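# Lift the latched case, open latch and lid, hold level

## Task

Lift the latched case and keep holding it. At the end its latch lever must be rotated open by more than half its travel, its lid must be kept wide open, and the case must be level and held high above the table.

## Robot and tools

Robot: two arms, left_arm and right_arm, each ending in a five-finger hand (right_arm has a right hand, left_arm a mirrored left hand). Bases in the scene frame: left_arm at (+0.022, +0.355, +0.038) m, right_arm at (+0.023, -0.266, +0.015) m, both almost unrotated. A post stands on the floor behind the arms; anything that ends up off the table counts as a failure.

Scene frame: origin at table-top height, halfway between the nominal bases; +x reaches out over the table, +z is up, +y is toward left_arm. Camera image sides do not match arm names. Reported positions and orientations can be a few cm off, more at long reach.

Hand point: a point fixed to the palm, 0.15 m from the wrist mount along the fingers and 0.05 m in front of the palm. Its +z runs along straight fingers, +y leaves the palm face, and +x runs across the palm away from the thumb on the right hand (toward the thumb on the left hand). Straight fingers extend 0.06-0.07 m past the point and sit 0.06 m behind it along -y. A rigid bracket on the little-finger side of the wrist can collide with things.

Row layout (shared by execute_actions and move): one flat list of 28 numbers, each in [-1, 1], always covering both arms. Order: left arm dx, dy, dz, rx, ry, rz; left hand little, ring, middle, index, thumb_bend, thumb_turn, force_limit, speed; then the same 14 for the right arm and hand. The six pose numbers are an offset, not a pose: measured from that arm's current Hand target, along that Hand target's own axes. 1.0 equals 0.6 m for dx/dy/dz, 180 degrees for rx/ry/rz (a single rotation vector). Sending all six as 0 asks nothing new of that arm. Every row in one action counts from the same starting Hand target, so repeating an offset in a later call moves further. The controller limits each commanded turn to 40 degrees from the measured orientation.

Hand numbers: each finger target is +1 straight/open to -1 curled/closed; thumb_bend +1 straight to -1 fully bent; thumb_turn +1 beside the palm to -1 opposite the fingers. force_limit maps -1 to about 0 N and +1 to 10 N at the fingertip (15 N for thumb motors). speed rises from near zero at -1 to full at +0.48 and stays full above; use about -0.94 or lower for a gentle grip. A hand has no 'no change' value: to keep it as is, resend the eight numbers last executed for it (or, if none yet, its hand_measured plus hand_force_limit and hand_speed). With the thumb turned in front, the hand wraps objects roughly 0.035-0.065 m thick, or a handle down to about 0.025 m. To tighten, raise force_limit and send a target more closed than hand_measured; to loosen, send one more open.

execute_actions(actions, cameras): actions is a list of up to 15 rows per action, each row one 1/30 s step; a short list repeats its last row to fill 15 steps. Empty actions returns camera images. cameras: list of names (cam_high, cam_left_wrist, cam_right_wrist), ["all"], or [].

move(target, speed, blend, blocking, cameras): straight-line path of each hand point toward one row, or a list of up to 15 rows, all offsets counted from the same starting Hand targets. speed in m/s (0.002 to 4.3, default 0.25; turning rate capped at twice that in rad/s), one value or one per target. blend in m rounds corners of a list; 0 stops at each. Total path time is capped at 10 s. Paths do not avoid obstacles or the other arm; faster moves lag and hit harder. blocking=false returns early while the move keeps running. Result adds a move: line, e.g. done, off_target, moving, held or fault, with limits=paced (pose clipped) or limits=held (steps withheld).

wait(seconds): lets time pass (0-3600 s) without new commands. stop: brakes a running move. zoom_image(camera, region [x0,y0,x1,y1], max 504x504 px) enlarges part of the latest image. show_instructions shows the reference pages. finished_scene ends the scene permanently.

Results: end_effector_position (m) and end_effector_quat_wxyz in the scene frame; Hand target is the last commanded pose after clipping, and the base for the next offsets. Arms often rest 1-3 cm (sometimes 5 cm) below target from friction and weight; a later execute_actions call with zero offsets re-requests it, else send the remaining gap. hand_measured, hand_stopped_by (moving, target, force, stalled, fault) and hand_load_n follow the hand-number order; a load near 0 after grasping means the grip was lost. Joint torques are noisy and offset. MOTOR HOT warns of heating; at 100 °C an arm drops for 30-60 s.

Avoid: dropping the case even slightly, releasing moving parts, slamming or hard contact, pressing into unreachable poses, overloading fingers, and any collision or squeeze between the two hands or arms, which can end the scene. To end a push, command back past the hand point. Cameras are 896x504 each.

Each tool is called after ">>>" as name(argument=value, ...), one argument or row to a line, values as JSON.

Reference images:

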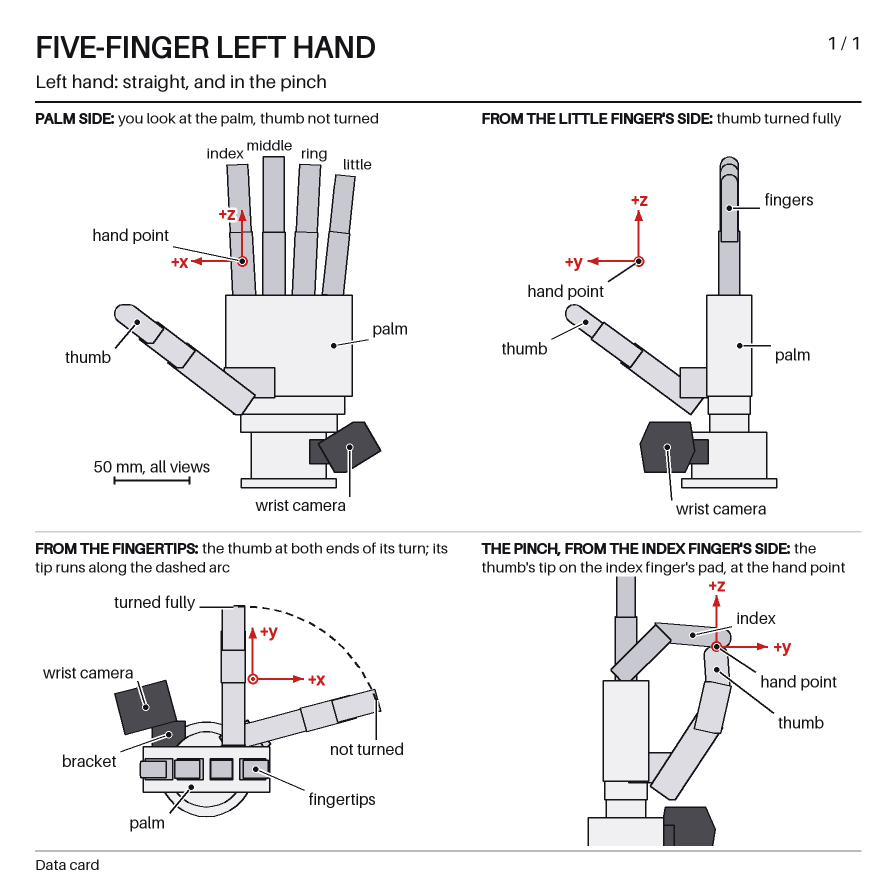

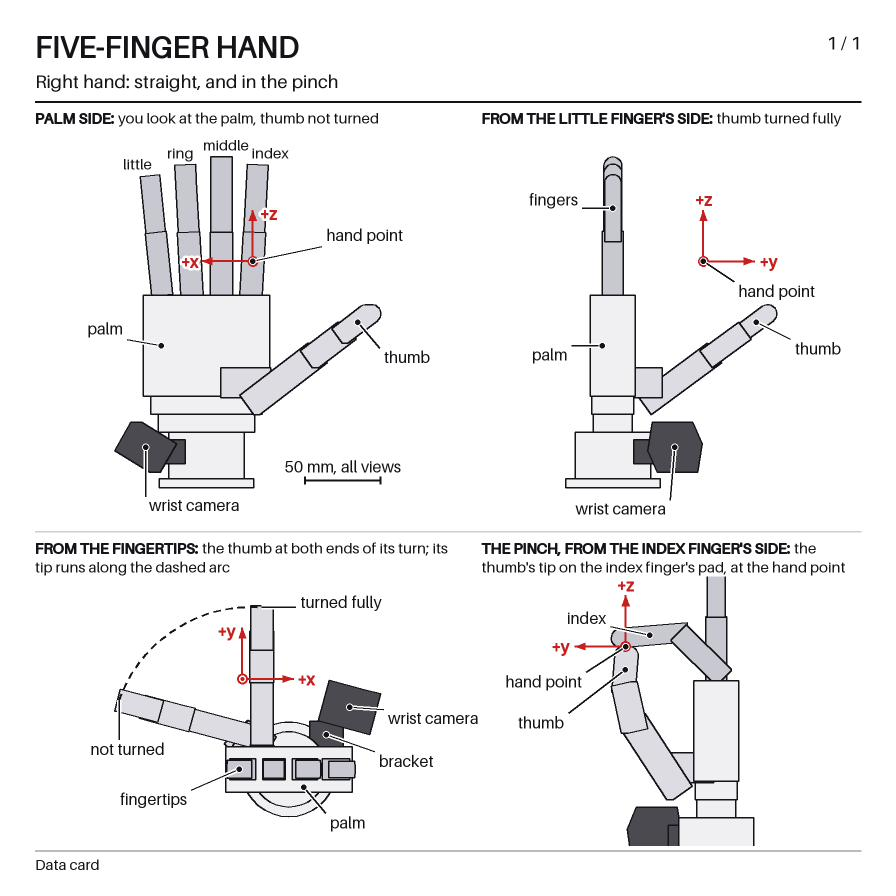

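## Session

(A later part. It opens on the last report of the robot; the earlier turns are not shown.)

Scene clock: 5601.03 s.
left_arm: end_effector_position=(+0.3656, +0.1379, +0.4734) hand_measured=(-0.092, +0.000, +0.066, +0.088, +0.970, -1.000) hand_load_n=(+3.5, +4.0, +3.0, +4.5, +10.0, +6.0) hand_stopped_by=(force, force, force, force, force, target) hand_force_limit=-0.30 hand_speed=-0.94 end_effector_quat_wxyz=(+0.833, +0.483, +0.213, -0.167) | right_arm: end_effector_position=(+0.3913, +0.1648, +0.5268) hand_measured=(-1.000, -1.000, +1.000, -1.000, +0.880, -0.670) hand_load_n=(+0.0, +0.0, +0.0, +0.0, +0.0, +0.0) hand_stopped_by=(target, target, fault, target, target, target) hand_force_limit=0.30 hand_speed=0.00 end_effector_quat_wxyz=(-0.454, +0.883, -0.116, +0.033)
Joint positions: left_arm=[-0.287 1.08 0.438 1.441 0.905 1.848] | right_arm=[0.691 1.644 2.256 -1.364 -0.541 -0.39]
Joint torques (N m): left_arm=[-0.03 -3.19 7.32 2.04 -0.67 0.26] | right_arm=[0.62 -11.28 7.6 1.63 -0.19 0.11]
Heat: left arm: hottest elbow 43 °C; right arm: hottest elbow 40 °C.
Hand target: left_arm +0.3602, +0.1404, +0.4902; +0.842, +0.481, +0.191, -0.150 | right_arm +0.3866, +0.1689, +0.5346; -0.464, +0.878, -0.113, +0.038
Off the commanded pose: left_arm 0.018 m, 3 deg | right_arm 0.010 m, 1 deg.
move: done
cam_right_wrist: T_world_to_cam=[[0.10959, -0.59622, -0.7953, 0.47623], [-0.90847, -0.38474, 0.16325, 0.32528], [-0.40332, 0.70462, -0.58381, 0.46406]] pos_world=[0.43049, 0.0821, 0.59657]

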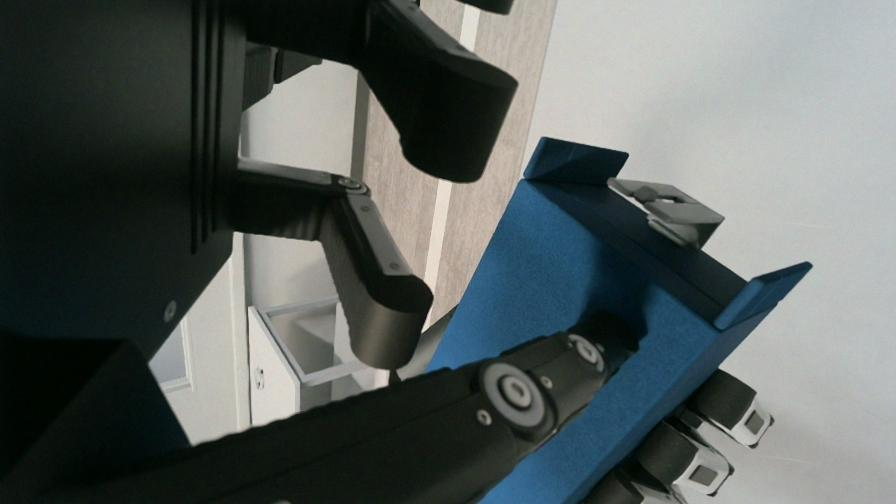

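>>> move(
  target=[
    [0,0,0,0,0,0,-0.4,-0.47,-0.32,-0.47,0.6,-1,-0.3,-0.94,0.0003,0.0055,0.0038,0,0,0,-1,-1,1,-1,0.88,-0.67,0.3,0.0],
  ],
  speed=0.03,
  cameras=[],
)

>>> move(
  target=[
    [0,0,0,0,0,0,-0.4,-0.47,-0.32,-0.47,0.6,-1,-0.3,-0.94,0.0003,0.0055,0.0038,0,0,0,-1,-1,1,-1,0.88,-0.67,0.3,0.0],
  ],
  speed=0.03,
  cameras=["cam_right_wrist"],
)

Scene clock: 5607.50 s.
left_arm: end_effector_position=(+0.3656, +0.1379, +0.4734) hand_measured=(-0.092, +0.000, +0.066, +0.088, +0.970, -1.000) hand_load_n=(+3.5, +4.5, +3.0, +5.0, +10.0, +6.0) hand_stopped_by=(force, force, force, force, force, target) hand_force_limit=-0.30 hand_speed=-0.94 end_effector_quat_wxyz=(+0.833, +0.483, +0.213, -0.167) | right_arm: end_effector_position=(+0.3910, +0.1645, +0.5261) hand_measured=(-1.000, -1.000, +1.000, -1.000, +0.880, -0.670) hand_load_n=(+0.0, +0.0, +0.0, +0.0, -0.5, +0.0) hand_stopped_by=(target, target, fault, target, target, target) hand_force_limit=0.30 hand_speed=0.00 end_effector_quat_wxyz=(-0.457, +0.881, -0.115, +0.036)
Joint positions: left_arm=[-0.287 1.08 0.438 1.441 0.905 1.848] | right_arm=[0.691 1.632 2.235 -1.345 -0.541 -0.389]
Joint torques (N m): left_arm=[0.09 -3.43 7.47 2.03 -0.68 0.26] | right_arm=[0.5 -11.16 7.45 1.37 -0.18 0.11]
Heat: left arm: hottest elbow 43 °C; right arm: hottest elbow 40 °C.
Hand target: left_arm +0.3602, +0.1404, +0.4902; +0.842, +0.481, +0.191, -0.150 | right_arm +0.3866, +0.1689, +0.5306; -0.464, +0.878, -0.113, +0.038
Off the commanded pose: left_arm 0.018 m, 3 deg | right_arm 0.008 m, 1 deg.
move: done

Scene clock: 5608.07 s.
left_arm: end_effector_position=(+0.3654, +0.1376, +0.4732) hand_measured=(-0.092, +0.000, +0.066, +0.088, +0.970, -1.000) hand_load_n=(+3.5, +4.0, +3.0, +5.0, +10.0, +6.0) hand_stopped_by=(force, force, force, force, force, target) hand_force_limit=-0.30 hand_speed=-0.94 end_effector_quat_wxyz=(+0.832, +0.484, +0.213, -0.167) | right_arm: end_effector_position=(+0.3905, +0.1642, +0.5254) hand_measured=(-1.000, -1.000, +1.000, -1.000, +0.880, -0.670) hand_load_n=(+0.0, +0.0, +0.0, +0.5, -0.5, -0.5) hand_stopped_by=(target, target, fault, target, target, target) hand_force_limit=0.30 hand_speed=0.00 end_effector_quat_wxyz=(-0.460, +0.880, -0.114, +0.038)
Joint positions: left_arm=[-0.287 1.08 0.438 1.441 0.907 1.848] | right_arm=[0.691 1.62 2.214 -1.327 -0.541 -0.389]
Joint torques (N m): left_arm=[0.03 -3.25 7.38 1.99 -0.78 0.25] | right_arm=[0.56 -10.46 7.32 1.44 -0.17 0.1]
Heat: left arm: hottest elbow 43 °C; right arm: hottest elbow 40 °C.
Hand target: left_arm +0.3602, +0.1404, +0.4902; +0.842, +0.481, +0.191, -0.150 | right_arm +0.3867, +0.1690, +0.5264; -0.464, +0.878, -0.113, +0.038
Off the commanded pose: left_arm 0.018 m, 3 deg | right_arm 0.006 m, 0 deg.
move: done
cam_right_wrist: T_world_to_cam=[[0.11925, -0.58715, -0.80064, 0.47245], [-0.91077, -0.38577, 0.14725, 0.33397], [-0.39533, 0.71164, -0.58076, 0.45746]] pos_world=[0.42868, 0.08069, 0.59476]

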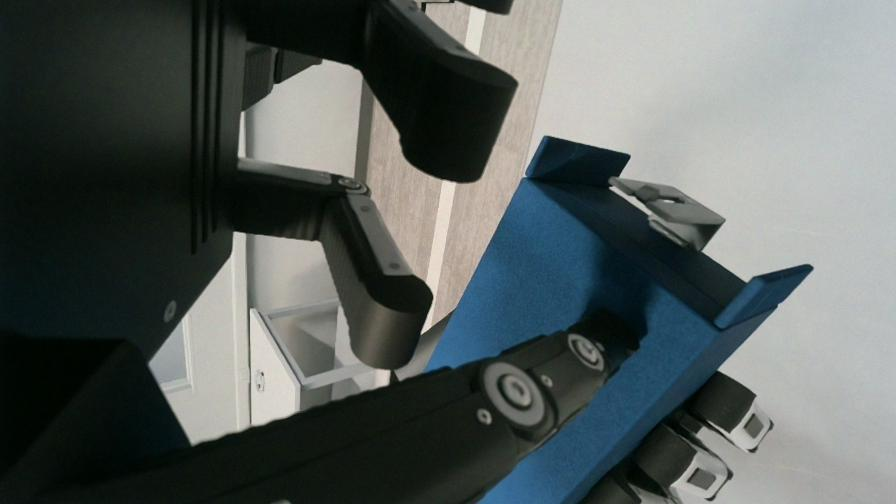

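>>> move(
  target=[
    [0,0,0,0,0,0,-0.4,-0.47,-0.32,-0.47,0.6,-1,-0.3,-0.94,-0.0012,-0.0255,-0.0176,0,0,0,-1,-1,1,-1,0.88,-0.67,0.3,0.0],
    [0,0,0,0,0,0,-0.4,-0.47,-0.32,-0.47,0.6,-1,-0.3,-0.94,0.0508,-0.0244,-0.0228,0,0,0,-1,-1,1,-1,0.88,-0.67,0.3,0.0],
  ],
  speed=0.05,
  cameras=["cam_right_wrist"],
)

>>> zoom_image(
  camera="cam_right_wrist",
  region=[540, 180, 820, 440],
)

Scene clock: 5630.00 s.
left_arm: end_effector_position=(+0.3657, +0.1379, +0.4734) hand_measured=(-0.092, +0.000, +0.066, +0.088, +0.970, -1.000) hand_load_n=(+3.5, +4.0, +3.0, +5.0, +10.0, +6.0) hand_stopped_by=(force, force, force, force, force, target) hand_force_limit=-0.30 hand_speed=-0.94 end_effector_quat_wxyz=(+0.833, +0.483, +0.213, -0.167) | right_arm: end_effector_position=(+0.4122, +0.1616, +0.5356) hand_measured=(-1.000, -1.000, +1.000, -1.000, +0.880, -0.670) hand_load_n=(+0.0, +0.0, +0.0, +0.0, +0.0, +0.0) hand_stopped_by=(target, target, fault, target, target, target) hand_force_limit=0.30 hand_speed=0.00 end_effector_quat_wxyz=(-0.459, +0.880, -0.120, +0.028)
Joint positions: left_arm=[-0.287 1.08 0.438 1.441 0.905 1.848] | right_arm=[0.656 1.715 2.378 -1.422 -0.576 -0.404]
Joint torques (N m): left_arm=[0.21 -3.55 7.34 1.96 -0.66 0.23] | right_arm=[-0.91 -11.16 10.74 0.51 -0.39 -0.14]
Heat: left arm: hottest elbow 43 °C; right arm: hottest elbow 39 °C.
Hand target: left_arm +0.3602, +0.1404, +0.4902; +0.842, +0.481, +0.191, -0.150 | right_arm +0.4162, +0.1588, +0.5451; -0.464, +0.878, -0.113, +0.037
Off the commanded pose: left_arm 0.018 m, 3 deg | right_arm 0.011 m, 1 deg.
move: off_target (right_arm)
cam_right_wrist: T_world_to_cam=[[0.10023, -0.58721, -0.8032, 0.48577], [-0.90758, -0.38477, 0.16805, 0.33858], [-0.40773, 0.71213, -0.57151, 0.47384]] pos_world=[0.4518, 0.07809, 0.60408]

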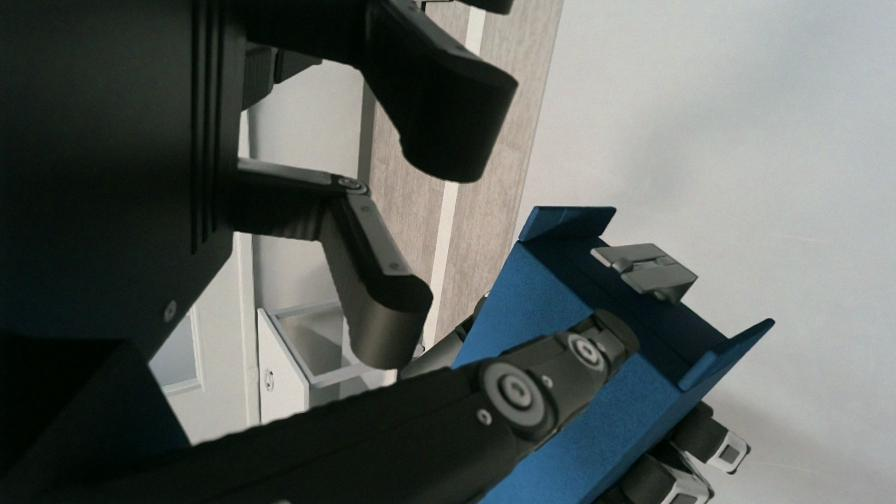

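Scaled by 1.800 from the camera's image (finer frame: 1280x720).

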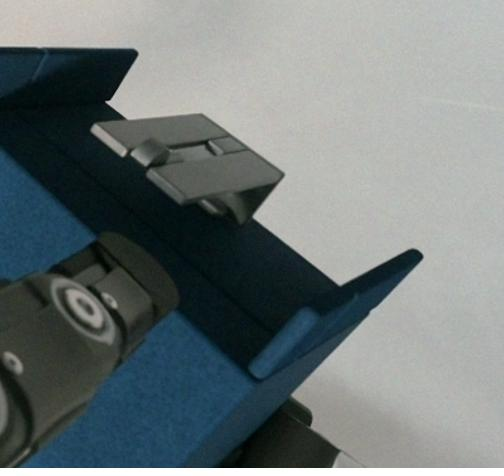

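>>> move(
  target=[
    [0,0,0,0,0,0,-0.4,-0.47,-0.32,-0.47,0.6,-1,-0.3,-0.94,0.0008,0.0178,0.0123,0,0,0,-1,-1,1,-1,0.88,-0.67,0.3,0.0],
  ],
  speed=0.03,
  cameras=[],
)

>>> move(
  target=[
    [0,0,0,0,0,0,-0.4,-0.47,-0.32,-0.47,0.6,-1,-0.3,-0.94,0.0003,0.0055,0.0038,0,0,0,-1,-1,1,-1,0.88,-0.67,0.3,0.0],
  ],
  speed=0.03,
  cameras=["cam_right_wrist"],
)

>>> zoom_image(
  camera="cam_right_wrist",
  region=[540, 180, 820, 440],
)

Scene clock: 5638.33 s.
left_arm: end_effector_position=(+0.3656, +0.1379, +0.4734) hand_measured=(-0.092, +0.000, +0.066, +0.088, +0.970, -1.000) hand_load_n=(+3.5, +4.0, +3.0, +5.0, +10.5, +6.0) hand_stopped_by=(force, force, force, force, force, target) hand_force_limit=-0.30 hand_speed=-0.94 end_effector_quat_wxyz=(+0.833, +0.483, +0.213, -0.167) | right_arm: end_effector_position=(+0.4126, +0.1619, +0.5242) hand_measured=(-1.000, -1.000, +1.000, -1.000, +0.880, -0.670) hand_load_n=(+0.0, +0.0, +0.0, +0.0, +0.0, +0.0) hand_stopped_by=(target, target, fault, target, target, target) hand_force_limit=0.30 hand_speed=0.00 end_effector_quat_wxyz=(-0.454, +0.882, -0.121, +0.024)
Joint positions: left_arm=[-0.287 1.08 0.438 1.441 0.905 1.848] | right_arm=[0.656 1.703 2.33 -1.402 -0.577 -0.406]
Joint torques (N m): left_arm=[0.15 -3.66 7.31 2 -0.68 0.25] | right_arm=[-0.79 -12.51 7.66 1.59 -0.36 -0.13]
Heat: left arm: hottest elbow 43 °C; right arm: hottest elbow 40 °C.
Hand target: left_arm +0.3602, +0.1404, +0.4902; +0.842, +0.481, +0.191, -0.150 | right_arm +0.4162, +0.1588, +0.5322; -0.464, +0.878, -0.113, +0.038
Off the commanded pose: left_arm 0.018 m, 3 deg | right_arm 0.009 m, 2 deg.
move: done

Scene clock: 5638.93 s.
left_arm: end_effector_position=(+0.3656, +0.1379, +0.4734) hand_measured=(-0.092, +0.000, +0.066, +0.088, +0.970, -1.000) hand_load_n=(+3.5, +4.0, +3.0, +5.0, +10.0, +6.0) hand_stopped_by=(force, force, force, force, force, target) hand_force_limit=-0.30 hand_speed=-0.94 end_effector_quat_wxyz=(+0.833, +0.483, +0.213, -0.167) | right_arm: end_effector_position=(+0.4121, +0.1615, +0.5235) hand_measured=(-1.000, -1.000, +1.000, -1.000, +0.880, -0.670) hand_load_n=(+0.0, +0.0, +0.0, +0.0, +0.0, -0.5) hand_stopped_by=(target, target, fault, target, target, target) hand_force_limit=0.30 hand_speed=0.00 end_effector_quat_wxyz=(-0.457, +0.881, -0.120, +0.026)
Joint positions: left_arm=[-0.287 1.08 0.438 1.441 0.905 1.848] | right_arm=[0.656 1.69 2.307 -1.384 -0.577 -0.406]
Joint torques (N m): left_arm=[-0.03 -3.31 7.36 2.1 -0.69 0.26] | right_arm=[-0.91 -11.93 7.38 1.62 -0.36 -0.1]
Heat: left arm: hottest elbow 43 °C; right arm: hottest elbow 40 °C.
Hand target: left_arm +0.3602, +0.1404, +0.4902; +0.842, +0.481, +0.191, -0.150 | right_arm +0.4162, +0.1588, +0.5282; -0.464, +0.878, -0.113, +0.038
Off the commanded pose: left_arm 0.018 m, 3 deg | right_arm 0.007 m, 2 deg.
move: done
cam_right_wrist: T_world_to_cam=[[0.09728, -0.59066, -0.80103, 0.47659], [-0.90611, -0.3855, 0.17422, 0.33681], [-0.4117, 0.70888, -0.57271, 0.46969]] pos_world=[0.4522, 0.0784, 0.59208]

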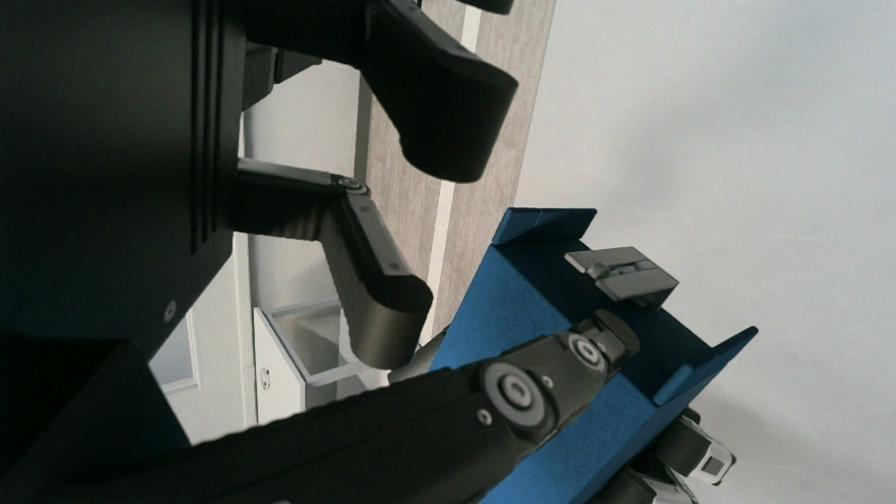

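Scaled by 1.800 from the camera's image (finer frame: 1280x720).

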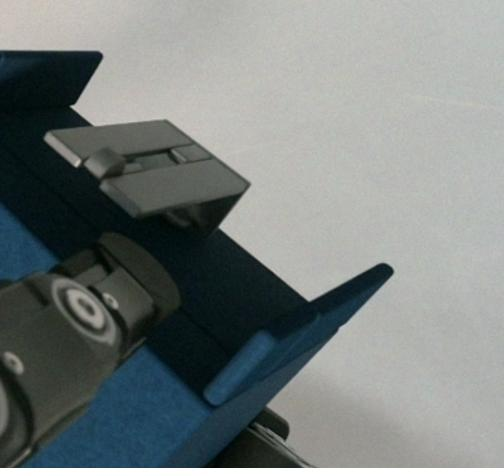

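>>> move(
  target=[
    [0,0,0,0,0,0,-0.4,-0.47,-0.32,-0.47,0.6,-1,-0.3,-0.94,0.0003,0.0069,0.0047,0,0,0,-1,-1,1,-1,0.88,-0.67,0.3,0.0],
  ],
  speed=0.03,
  cameras=["cam_right_wrist"],
)

>>> zoom_image(
  camera="cam_right_wrist",
  region=[540, 180, 820, 440],
)

Scene clock: 5643.17 s.
left_arm: end_effector_position=(+0.3655, +0.1377, +0.4733) hand_measured=(-0.092, +0.000, +0.066, +0.088, +0.970, -1.000) hand_load_n=(+3.5, +4.0, +2.5, +4.5, +10.0, +6.0) hand_stopped_by=(force, force, force, force, force, target) hand_force_limit=-0.30 hand_speed=-0.94 end_effector_quat_wxyz=(+0.833, +0.483, +0.213, -0.167) | right_arm: end_effector_position=(+0.4116, +0.1609, +0.5227) hand_measured=(-1.000, -1.000, +1.000, -1.000, +0.880, -0.670) hand_load_n=(+0.0, +0.0, +0.0, +0.0, +0.0, -1.0) hand_stopped_by=(target, target, fault, target, target, target) hand_force_limit=0.30 hand_speed=0.00 end_effector_quat_wxyz=(-0.460, +0.880, -0.118, +0.030)
Joint positions: left_arm=[-0.287 1.08 0.438 1.441 0.906 1.848] | right_arm=[0.655 1.674 2.278 -1.36 -0.577 -0.407]
Joint torques (N m): left_arm=[0.03 -3.6 7.3 2.02 -0.71 0.26] | right_arm=[-0.91 -11.28 7.19 1.52 -0.36 -0.11]
Heat: left arm: hottest elbow 43 °C; right arm: hottest elbow 40 °C.
Hand target: left_arm +0.3602, +0.1404, +0.4902; +0.842, +0.481, +0.191, -0.150 | right_arm +0.4163, +0.1588, +0.5230; -0.464, +0.878, -0.113, +0.037
Off the commanded pose: left_arm 0.018 m, 3 deg | right_arm 0.005 m, 1 deg.
move: done
cam_right_wrist: T_world_to_cam=[[0.10513, -0.5852, -0.80404, 0.47306], [-0.90772, -0.38672, 0.16278, 0.34314], [-0.40619, 0.71273, -0.57186, 0.46615]] pos_world=[0.45109, 0.07729, 0.59108]

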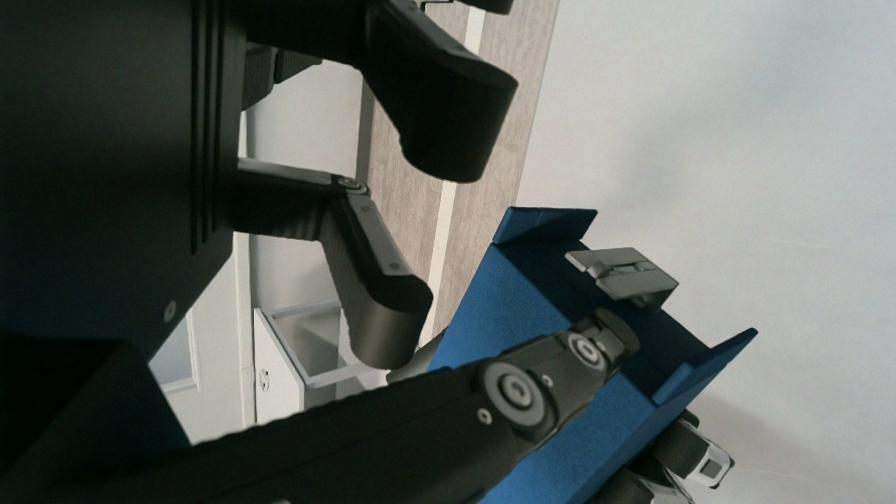

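Scaled by 1.800 from the camera's image (finer frame: 1280x720).

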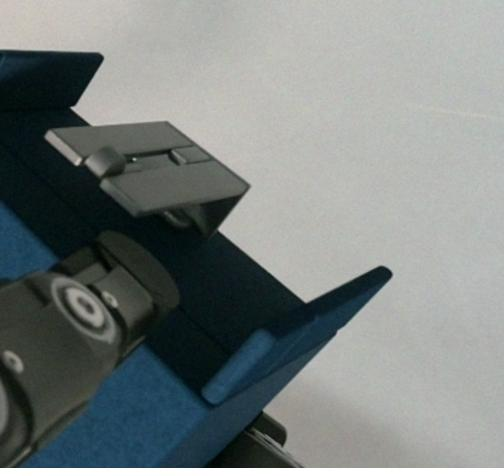

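>>> move(
  target=[
    [0,0,0,0,0,0,-0.4,-0.47,-0.32,-0.47,0.6,-1,-0.3,-0.94,-0.0039,-0.0822,-0.0568,0,0,0,-1,-1,1,-1,0.88,-0.67,0.3,0.0],
    [0,0,0,0,0,0,-0.4,-0.47,-0.32,-0.47,0.6,-1,-0.3,-0.94,0.145,-0.0587,-0.101,0,0,0,-1,-1,1,-1,1,-1,0.3,0.3],
    [0,0,0,0,0,0,-0.4,-0.47,-0.32,-0.47,0.6,-1,-0.3,-0.94,0.145,-0.0587,-0.101,-0.009,-0.183,-0.126,-1,-1,1,-1,1,-1,0.3,0.3],
  ],
  speed=0.12,
  cameras=["cam_right_wrist", "cam_high"],
)

Scene clock: 5705.63 s.
left_arm: end_effector_position=(+0.3657, +0.1380, +0.4735) hand_measured=(-0.092, +0.000, +0.066, +0.088, +0.970, -1.000) hand_load_n=(+3.5, +4.0, +3.0, +5.0, +10.0, +6.0) hand_stopped_by=(force, force, force, force, force, target) hand_force_limit=-0.30 hand_speed=-0.94 end_effector_quat_wxyz=(+0.833, +0.483, +0.213, -0.166) | right_arm: end_effector_position=(+0.4887, +0.1133, +0.5793) hand_measured=(-1.000, -1.000, +1.000, -1.000, +1.000, -1.000) hand_load_n=(+0.0, +0.0, +0.0, +0.0, +0.0, +0.0) hand_stopped_by=(target, target, fault, target, target, target) hand_force_limit=0.30 hand_speed=0.30 end_effector_quat_wxyz=(-0.602, +0.793, +0.091, +0.003)
Joint positions: left_arm=[-0.287 1.08 0.438 1.441 0.904 1.849] | right_arm=[0.413 2.031 2.897 -1.651 -1.171 -0.861]
Joint torques (N m): left_arm=[0.21 -3.49 7.38 1.95 -0.63 0.26] | right_arm=[-1.26 -13.04 8.77 0.7 -0.58 -0.15]
Heat: left arm: hottest elbow 43 °C; right arm: hottest elbow 39 °C.
Hand target: left_arm +0.3602, +0.1404, +0.4902; +0.842, +0.481, +0.191, -0.150 | right_arm +0.4962, +0.1088, +0.5831; -0.448, +0.864, +0.194, -0.124
Off the commanded pose: left_arm 0.018 m, 3 deg | right_arm 0.010 m, 27 deg.
elbow stopped short (right arm): the move would have taken joint 3 (elbow) straighter than the controller allows.
move: off_target (right_arm); target 2's new numbers were sent with right_arm's hand 0.012 m and 5 deg from that target
cam_right_wrist: T_world_to_cam=[[0.41914, -0.1987, -0.88591, 0.33281], [-0.69267, -0.70081, -0.17053, 0.50915], [-0.58697, 0.68512, -0.43137, 0.57387]] pos_world=[0.55002, 0.02977, 0.62921]
Images, in order (width x height): cam_high 896x504, cam_right_wrist 896x504.

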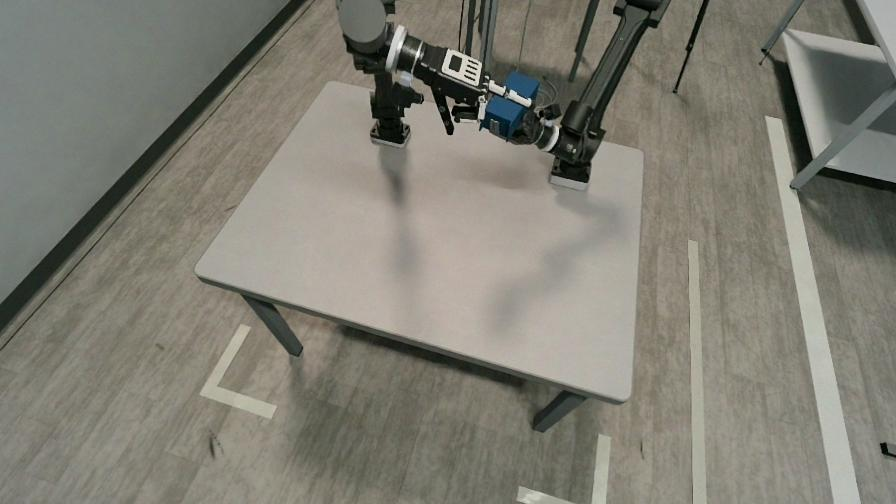

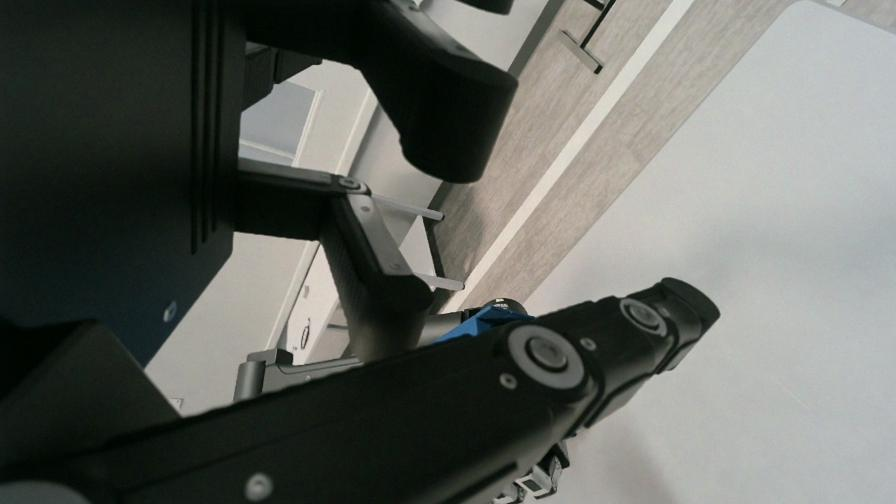

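>>> zoom_image(
  camera="cam_high",
  region=[470, 60, 570, 150],
)

>>> move(
  target=[0,0,0,0,0,0,-0.4,-0.47,-0.32,-0.47,0.6,-1,-0.3,-0.94,0,0,0,0,0,0,-1,-1,1,-1,1,1,0.3,0.3],
  cameras=["cam_right_wrist"],
)

Scaled by 5.040 from the camera's image (finer frame: 1280x720).

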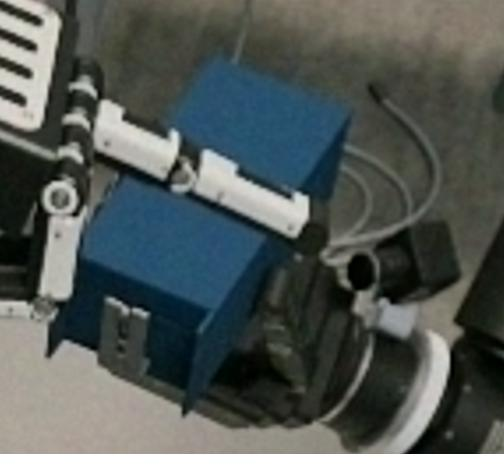

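Scene clock: 5710.80 s.
left_arm: end_effector_position=(+0.3657, +0.1380, +0.4735) hand_measured=(-0.092, +0.000, +0.066, +0.088, +0.970, -1.000) hand_load_n=(+3.5, +4.0, +3.0, +4.5, +10.0, +6.0) hand_stopped_by=(force, force, force, force, force, target) hand_force_limit=-0.30 hand_speed=-0.94 end_effector_quat_wxyz=(+0.833, +0.483, +0.213, -0.166) | right_arm: end_effector_position=(+0.4889, +0.1133, +0.5793) hand_measured=(-1.000, -1.000, +1.000, -1.000, +1.000, +1.000) hand_load_n=(+0.0, +0.0, +0.0, +0.0, +0.0, +0.0) hand_stopped_by=(target, target, fault, target, target, target) hand_force_limit=0.30 hand_speed=0.30 end_effector_quat_wxyz=(-0.602, +0.793, +0.092, +0.003)
Joint positions: left_arm=[-0.287 1.08 0.438 1.441 0.904 1.849] | right_arm=[0.413 2.031 2.897 -1.651 -1.171 -0.864]
Joint torques (N m): left_arm=[0.03 -3.9 7.38 1.98 -0.64 0.23] | right_arm=[-1.2 -13.04 8.79 0.68 -0.53 -0.12]
Heat: left arm: hottest elbow 43 °C; right arm: hottest elbow 39 °C.
Hand target: left_arm +0.3602, +0.1404, +0.4902; +0.842, +0.481, +0.191, -0.150 | right_arm +0.4962, +0.1088, +0.5831; -0.448, +0.864, +0.194, -0.124
Off the commanded pose: left_arm 0.018 m, 3 deg | right_arm 0.009 m, 27 deg.
elbow stopped short (right arm): the move would have taken joint 3 (elbow) straighter than the controller allows.
move: done
cam_right_wrist: T_world_to_cam=[[0.42122, -0.19817, -0.88504, 0.33119], [-0.69185, -0.7012, -0.17227, 0.50981], [-0.58645, 0.68488, -0.43246, 0.57432]] pos_world=[0.55002, 0.02977, 0.62931]

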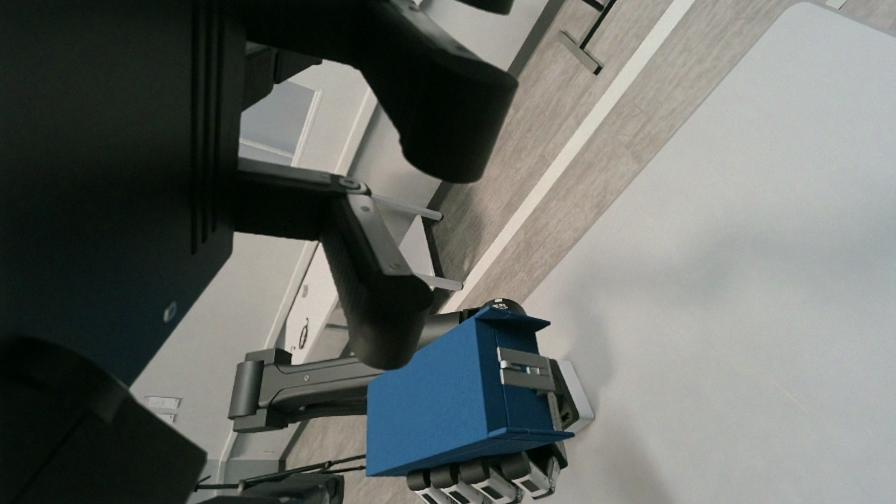

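>>> zoom_image(
  camera="cam_right_wrist",
  region=[440, 290, 600, 500],
)

>>> zoom_image(
  camera="cam_right_wrist",
  region=[480, 330, 590, 430],
)

Scaled by 2.400 from the camera's image (finer frame: 1280x720).

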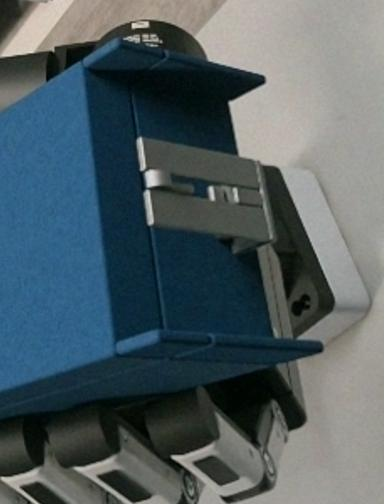

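Scaled by 4.582 from the camera's image (finer frame: 1280x720).

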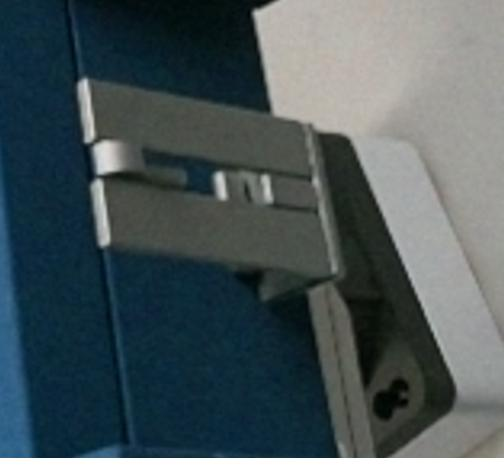

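>>> move(
  target=[
    [0,0,0,0,0,0,-0.4,-0.47,-0.32,-0.47,0.6,-1,-0.3,-0.94,-0.1225,-0.0713,0.0037,0.009,0.183,0.126,-1,-1,1,-1,1,1,0.3,0.3],
    [0,0,0,0,0,0,-0.4,-0.47,-0.32,-0.47,0.6,-1,-0.3,-0.94,-0.0935,-0.0988,0.012,0.0196,0.402,0.278,-1,-1,1,-1,1,1,0.3,0.3],
    [0,0,0,0,0,0,-0.4,-0.47,-0.32,-0.47,0.6,-1,-0.3,-0.94,-0.0593,-0.0818,0.0145,0.013,0.595,0.4056,-1,-1,1,-1,1,1,0.3,0.3],
  ],
  speed=0.25,
  blend=0.02,
  cameras=["cam_right_wrist", "cam_high"],
)

Scene clock: 5829.47 s.
left_arm: end_effector_position=(+0.3657, +0.1380, +0.4735) hand_measured=(-0.092, +0.000, +0.066, +0.088, +0.970, -1.000) hand_load_n=(+3.5, +4.0, +3.0, +4.5, +10.0, +6.0) hand_stopped_by=(force, force, force, force, force, target) hand_force_limit=-0.30 hand_speed=-0.94 end_effector_quat_wxyz=(+0.833, +0.483, +0.213, -0.166) | right_arm: end_effector_position=(+0.4594, +0.1284, +0.6110) hand_measured=(-1.000, -1.000, +1.000, -1.000, +1.000, +1.000) hand_load_n=(+0.0, +0.0, +0.0, +0.0, +0.0, +0.0) hand_stopped_by=(target, target, fault, target, target, target) hand_force_limit=0.30 hand_speed=0.30 end_effector_quat_wxyz=(+0.369, -0.546, +0.652, -0.375)
Joint positions: left_arm=[-0.287 1.08 0.438 1.441 0.904 1.849] | right_arm=[0.932 1.847 2.785 -1.694 0.864 0.703]
Joint torques (N m): left_arm=[0.09 -3.66 7.3 1.96 -0.64 0.27] | right_arm=[0.26 -12.75 5.81 0.4 0.5 0.15]
Heat: left arm: hottest elbow 43 °C; right arm: hottest elbow 39 °C.
Hand target: left_arm +0.3602, +0.1404, +0.4902; +0.842, +0.481, +0.191, -0.150 | right_arm +0.4500, +0.1250, +0.6199; +0.287, -0.552, +0.695, -0.362
Off the commanded pose: left_arm 0.018 m, 3 deg | right_arm 0.013 m, 11 deg.
elbow stopped short (right arm): the move would have taken joint 3 (elbow) straighter than the controller allows.
joint sent to its limit (right arm) — joint 4 (wrist pitch), lower limit. The joint targets are off in orientation, not in position.
move: off_target (right_arm)
cam_right_wrist: T_world_to_cam=[[-0.44498, -0.16464, -0.88028, 0.76535], [-0.49116, 0.8668, 0.08616, 0.05408], [0.74884, 0.4707, -0.46657, -0.00475]] pos_world=[0.37068, 0.08137, 0.66684]
Images, in order (width x height): cam_high 896x504, cam_right_wrist 896x504.

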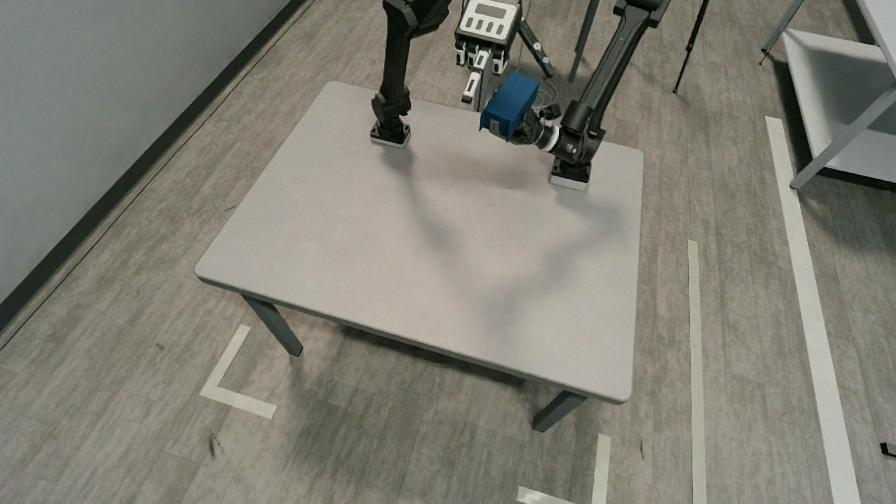

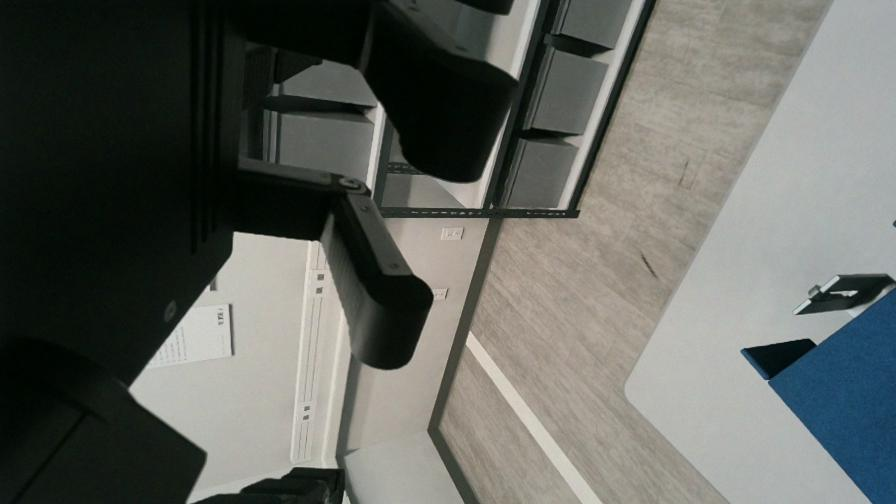

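>>> zoom_image(
  camera="cam_right_wrist",
  region=[736, 240, 896, 420],
)

Scaled by 2.800 from the camera's image (finer frame: 1280x720).

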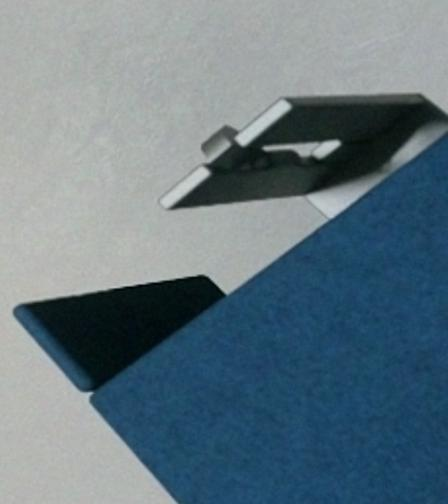

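>>> move(
  target=[0.2047,-0.1445,-0.0983,0,0,0,-0.4,-0.47,-0.32,-0.47,0.6,-1,-0.3,-0.94,0,0,0,0,0,0,-1,-1,1,-1,1,1,0.3,0.3],
  speed=0.06,
  cameras=["cam_right_wrist", "cam_high"],
)

Scene clock: 5918.60 s.
left_arm: end_effector_position=(+0.4208, +0.1366, +0.3354) hand_measured=(-0.092, +0.000, +0.066, +0.088, +0.970, -1.000) hand_load_n=(+3.5, +4.0, +3.0, +4.5, +10.0, +6.5) hand_stopped_by=(force, force, force, force, force, target) hand_force_limit=-0.30 hand_speed=-0.94 end_effector_quat_wxyz=(+0.784, +0.530, +0.289, -0.142) | right_arm: end_effector_position=(+0.4594, +0.1285, +0.6110) hand_measured=(-1.000, -1.000, +1.000, -1.000, +1.000, +1.000) hand_load_n=(+0.0, +0.5, +0.0, +0.0, -0.5, +0.0) hand_stopped_by=(target, target, fault, target, target, target) hand_force_limit=0.30 hand_speed=0.30 end_effector_quat_wxyz=(+0.370, -0.546, +0.652, -0.375)
Joint positions: left_arm=[-0.234 1.433 0.379 1.546 0.962 2.048] | right_arm=[0.932 1.847 2.785 -1.694 0.864 0.703]
Joint torques (N m): left_arm=[0.73 -5.01 4.18 2.47 -0.23 0.29] | right_arm=[0.5 -12.51 5.82 0.44 0.49 0.14]
Heat: left arm: hottest elbow 42 °C; right arm: hottest elbow 37 °C.
Hand target: left_arm +0.4203, +0.1405, +0.3402; +0.842, +0.481, +0.191, -0.150 | right_arm +0.4500, +0.1250, +0.6199; +0.287, -0.552, +0.695, -0.362
Off the commanded pose: left_arm 0.006 m, 14 deg | right_arm 0.013 m, 11 deg.
joint sent to its limit (left arm) — joint 4 (wrist pitch), upper limit; joint 6 (wrist roll), upper limit. The joint targets are off in orientation, not in position.
joint sent to its limit (right arm) — joint 4 (wrist pitch), lower limit. The joint targets are off in orientation, not in position.
move: off_target (left_arm)
cam_right_wrist: T_world_to_cam=[[-0.44499, -0.16386, -0.88041, 0.76538], [-0.49091, 0.86688, 0.08679, 0.05357], [0.74899, 0.47082, -0.4662, -0.00507]] pos_world=[0.37068, 0.08136, 0.66684]
Images, in order (width x height): cam_high 896x504, cam_right_wrist 896x504.

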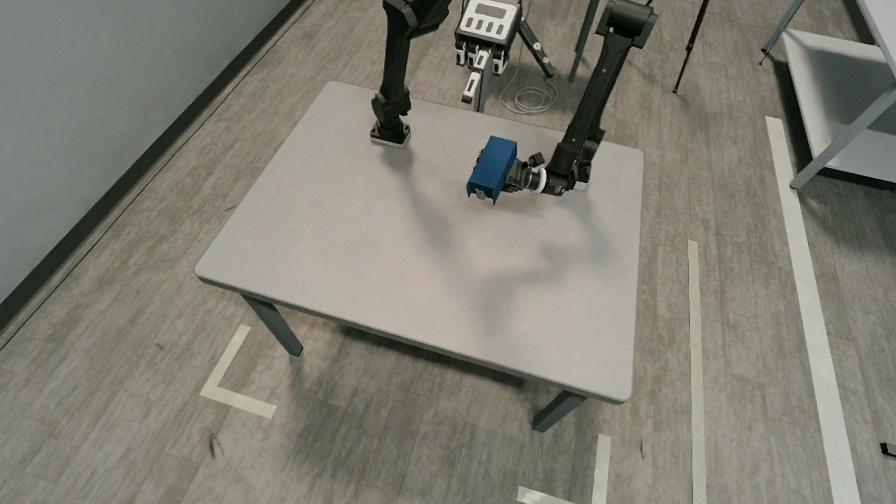

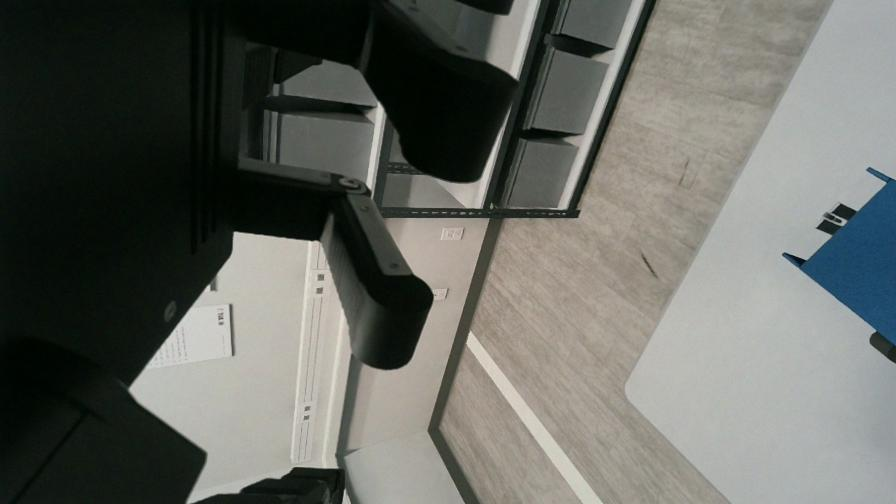

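>>> move(
  target=[
    [0,0,0,0,0,0,-0.4,-0.47,-0.32,-0.47,0.6,-1,-0.3,-0.94,0.3255,-0.0393,0.0563,0,0,0,-1,-1,1,-1,1,1,0.3,0.3],
  ],
  speed=0.12,
  cameras=[],
)

>>> move(
  target=[-0.1433,-0.066,0.358,0,0,0,-0.4,-0.47,-0.32,-0.47,0.6,-1,-0.3,-0.94,0,0,0,0,0,0,-1,-1,1,-1,1,1,0.3,0.3],
  speed=0.06,
  cameras=["cam_right_wrist", "cam_high"],
)

Scene clock: 5951.60 s.
left_arm: end_effector_position=(+0.4207, +0.1366, +0.3354) hand_measured=(-0.092, +0.000, +0.066, +0.088, +0.970, -1.000) hand_load_n=(+3.5, +4.0, +3.0, +4.5, +10.5, +6.0) hand_stopped_by=(force, force, force, force, force, target) hand_force_limit=-0.30 hand_speed=-0.94 end_effector_quat_wxyz=(+0.784, +0.530, +0.289, -0.142) | right_arm: end_effector_position=(+0.4499, -0.0682, +0.6194) hand_measured=(-1.000, -1.000, +1.000, -1.000, +1.000, +1.000) hand_load_n=(+0.0, +0.0, +0.0, +0.0, +0.0, +0.0) hand_stopped_by=(target, target, fault, target, target, target) hand_force_limit=0.30 hand_speed=0.30 end_effector_quat_wxyz=(+0.295, -0.547, +0.696, -0.360)
Joint positions: left_arm=[-0.234 1.433 0.379 1.546 0.962 2.048] | right_arm=[0.594 1.516 2.432 -1.694 0.633 0.548]
Joint torques (N m): left_arm=[0.44 -5.19 4.21 2.47 -0.25 0.26] | right_arm=[-1.14 -7.41 6.05 0.44 0.29 -0.13]
Heat: left arm: hottest elbow 39 °C; right arm: hottest elbow 37 °C.
Hand target: left_arm +0.4203, +0.1405, +0.3402; +0.842, +0.481, +0.191, -0.150 | right_arm +0.4458, -0.0746, +0.6200; +0.287, -0.552, +0.695, -0.362
Off the commanded pose: left_arm 0.006 m, 14 deg | right_arm 0.008 m, 1 deg.
joint sent to its limit (left arm) — joint 4 (wrist pitch), upper limit; joint 6 (wrist roll), upper limit. The joint targets are off in orientation, not in position.
joint sent to its limit (right arm) — joint 4 (wrist pitch), lower limit. The joint targets still meet the commanded pose.
move: done

Scene clock: 5955.90 s.
left_arm: end_effector_position=(+0.3627, -0.0528, +0.4287) hand_measured=(-0.092, +0.000, +0.066, +0.088, +0.970, -1.000) hand_load_n=(+3.0, +4.5, +2.5, +4.5, +10.0, +6.0) hand_stopped_by=(force, force, force, force, force, target) hand_force_limit=-0.30 hand_speed=-0.94 end_effector_quat_wxyz=(+0.825, +0.462, +0.199, -0.256) | right_arm: end_effector_position=(+0.4499, -0.0682, +0.6194) hand_measured=(-1.000, -1.000, +1.000, -1.000, +1.000, +1.000) hand_load_n=(+0.0, +0.0, +0.0, +0.0, +0.0, -0.5) hand_stopped_by=(target, target, fault, target, target, target) hand_force_limit=0.30 hand_speed=0.30 end_effector_quat_wxyz=(+0.295, -0.547, +0.696, -0.360)
Joint positions: left_arm=[-0.781 1.479 0.634 1.479 0.585 2.049] | right_arm=[0.594 1.516 2.432 -1.694 0.633 0.548]
Joint torques (N m): left_arm=[-0.38 -7.24 8.8 1.81 -0.33 0.25] | right_arm=[-0.97 -7.65 5.97 0.46 0.3 -0.11]
Heat: left arm: hottest elbow 40 °C; right arm: hottest elbow 37 °C.
Hand target: left_arm +0.3651, -0.0596, +0.4503; +0.842, +0.481, +0.191, -0.150 | right_arm +0.4458, -0.0746, +0.6200; +0.287, -0.552, +0.695, -0.362
Off the commanded pose: left_arm 0.023 m, 13 deg | right_arm 0.008 m, 1 deg.
joint sent to its limit (left arm) — joint 6 (wrist roll), upper limit. The joint targets are off in orientation, not in position.
joint sent to its limit (right arm) — joint 4 (wrist pitch), lower limit. The joint targets still meet the commanded pose.
move: off_target (left_arm)
cam_right_wrist: T_world_to_cam=[[-0.58314, -0.14248, -0.79978, 0.74993], [-0.39361, 0.91078, 0.12474, 0.15432], [0.71065, 0.38754, -0.58719, 0.18514]] pos_world=[0.36648, -0.10545, 0.68925]
Images, in order (width x height): cam_high 896x504, cam_right_wrist 896x504.

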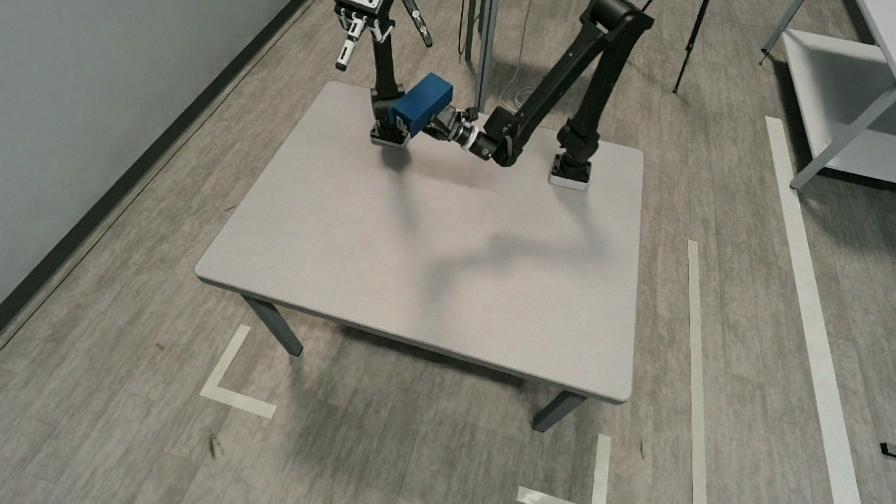

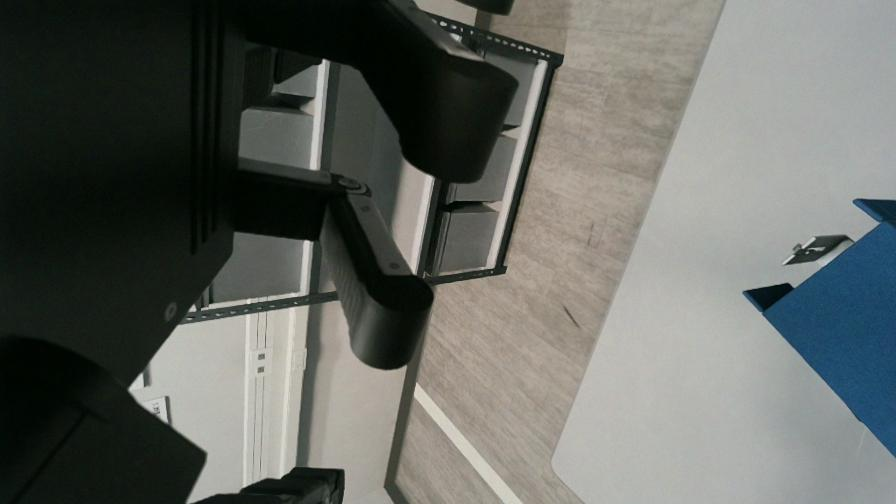

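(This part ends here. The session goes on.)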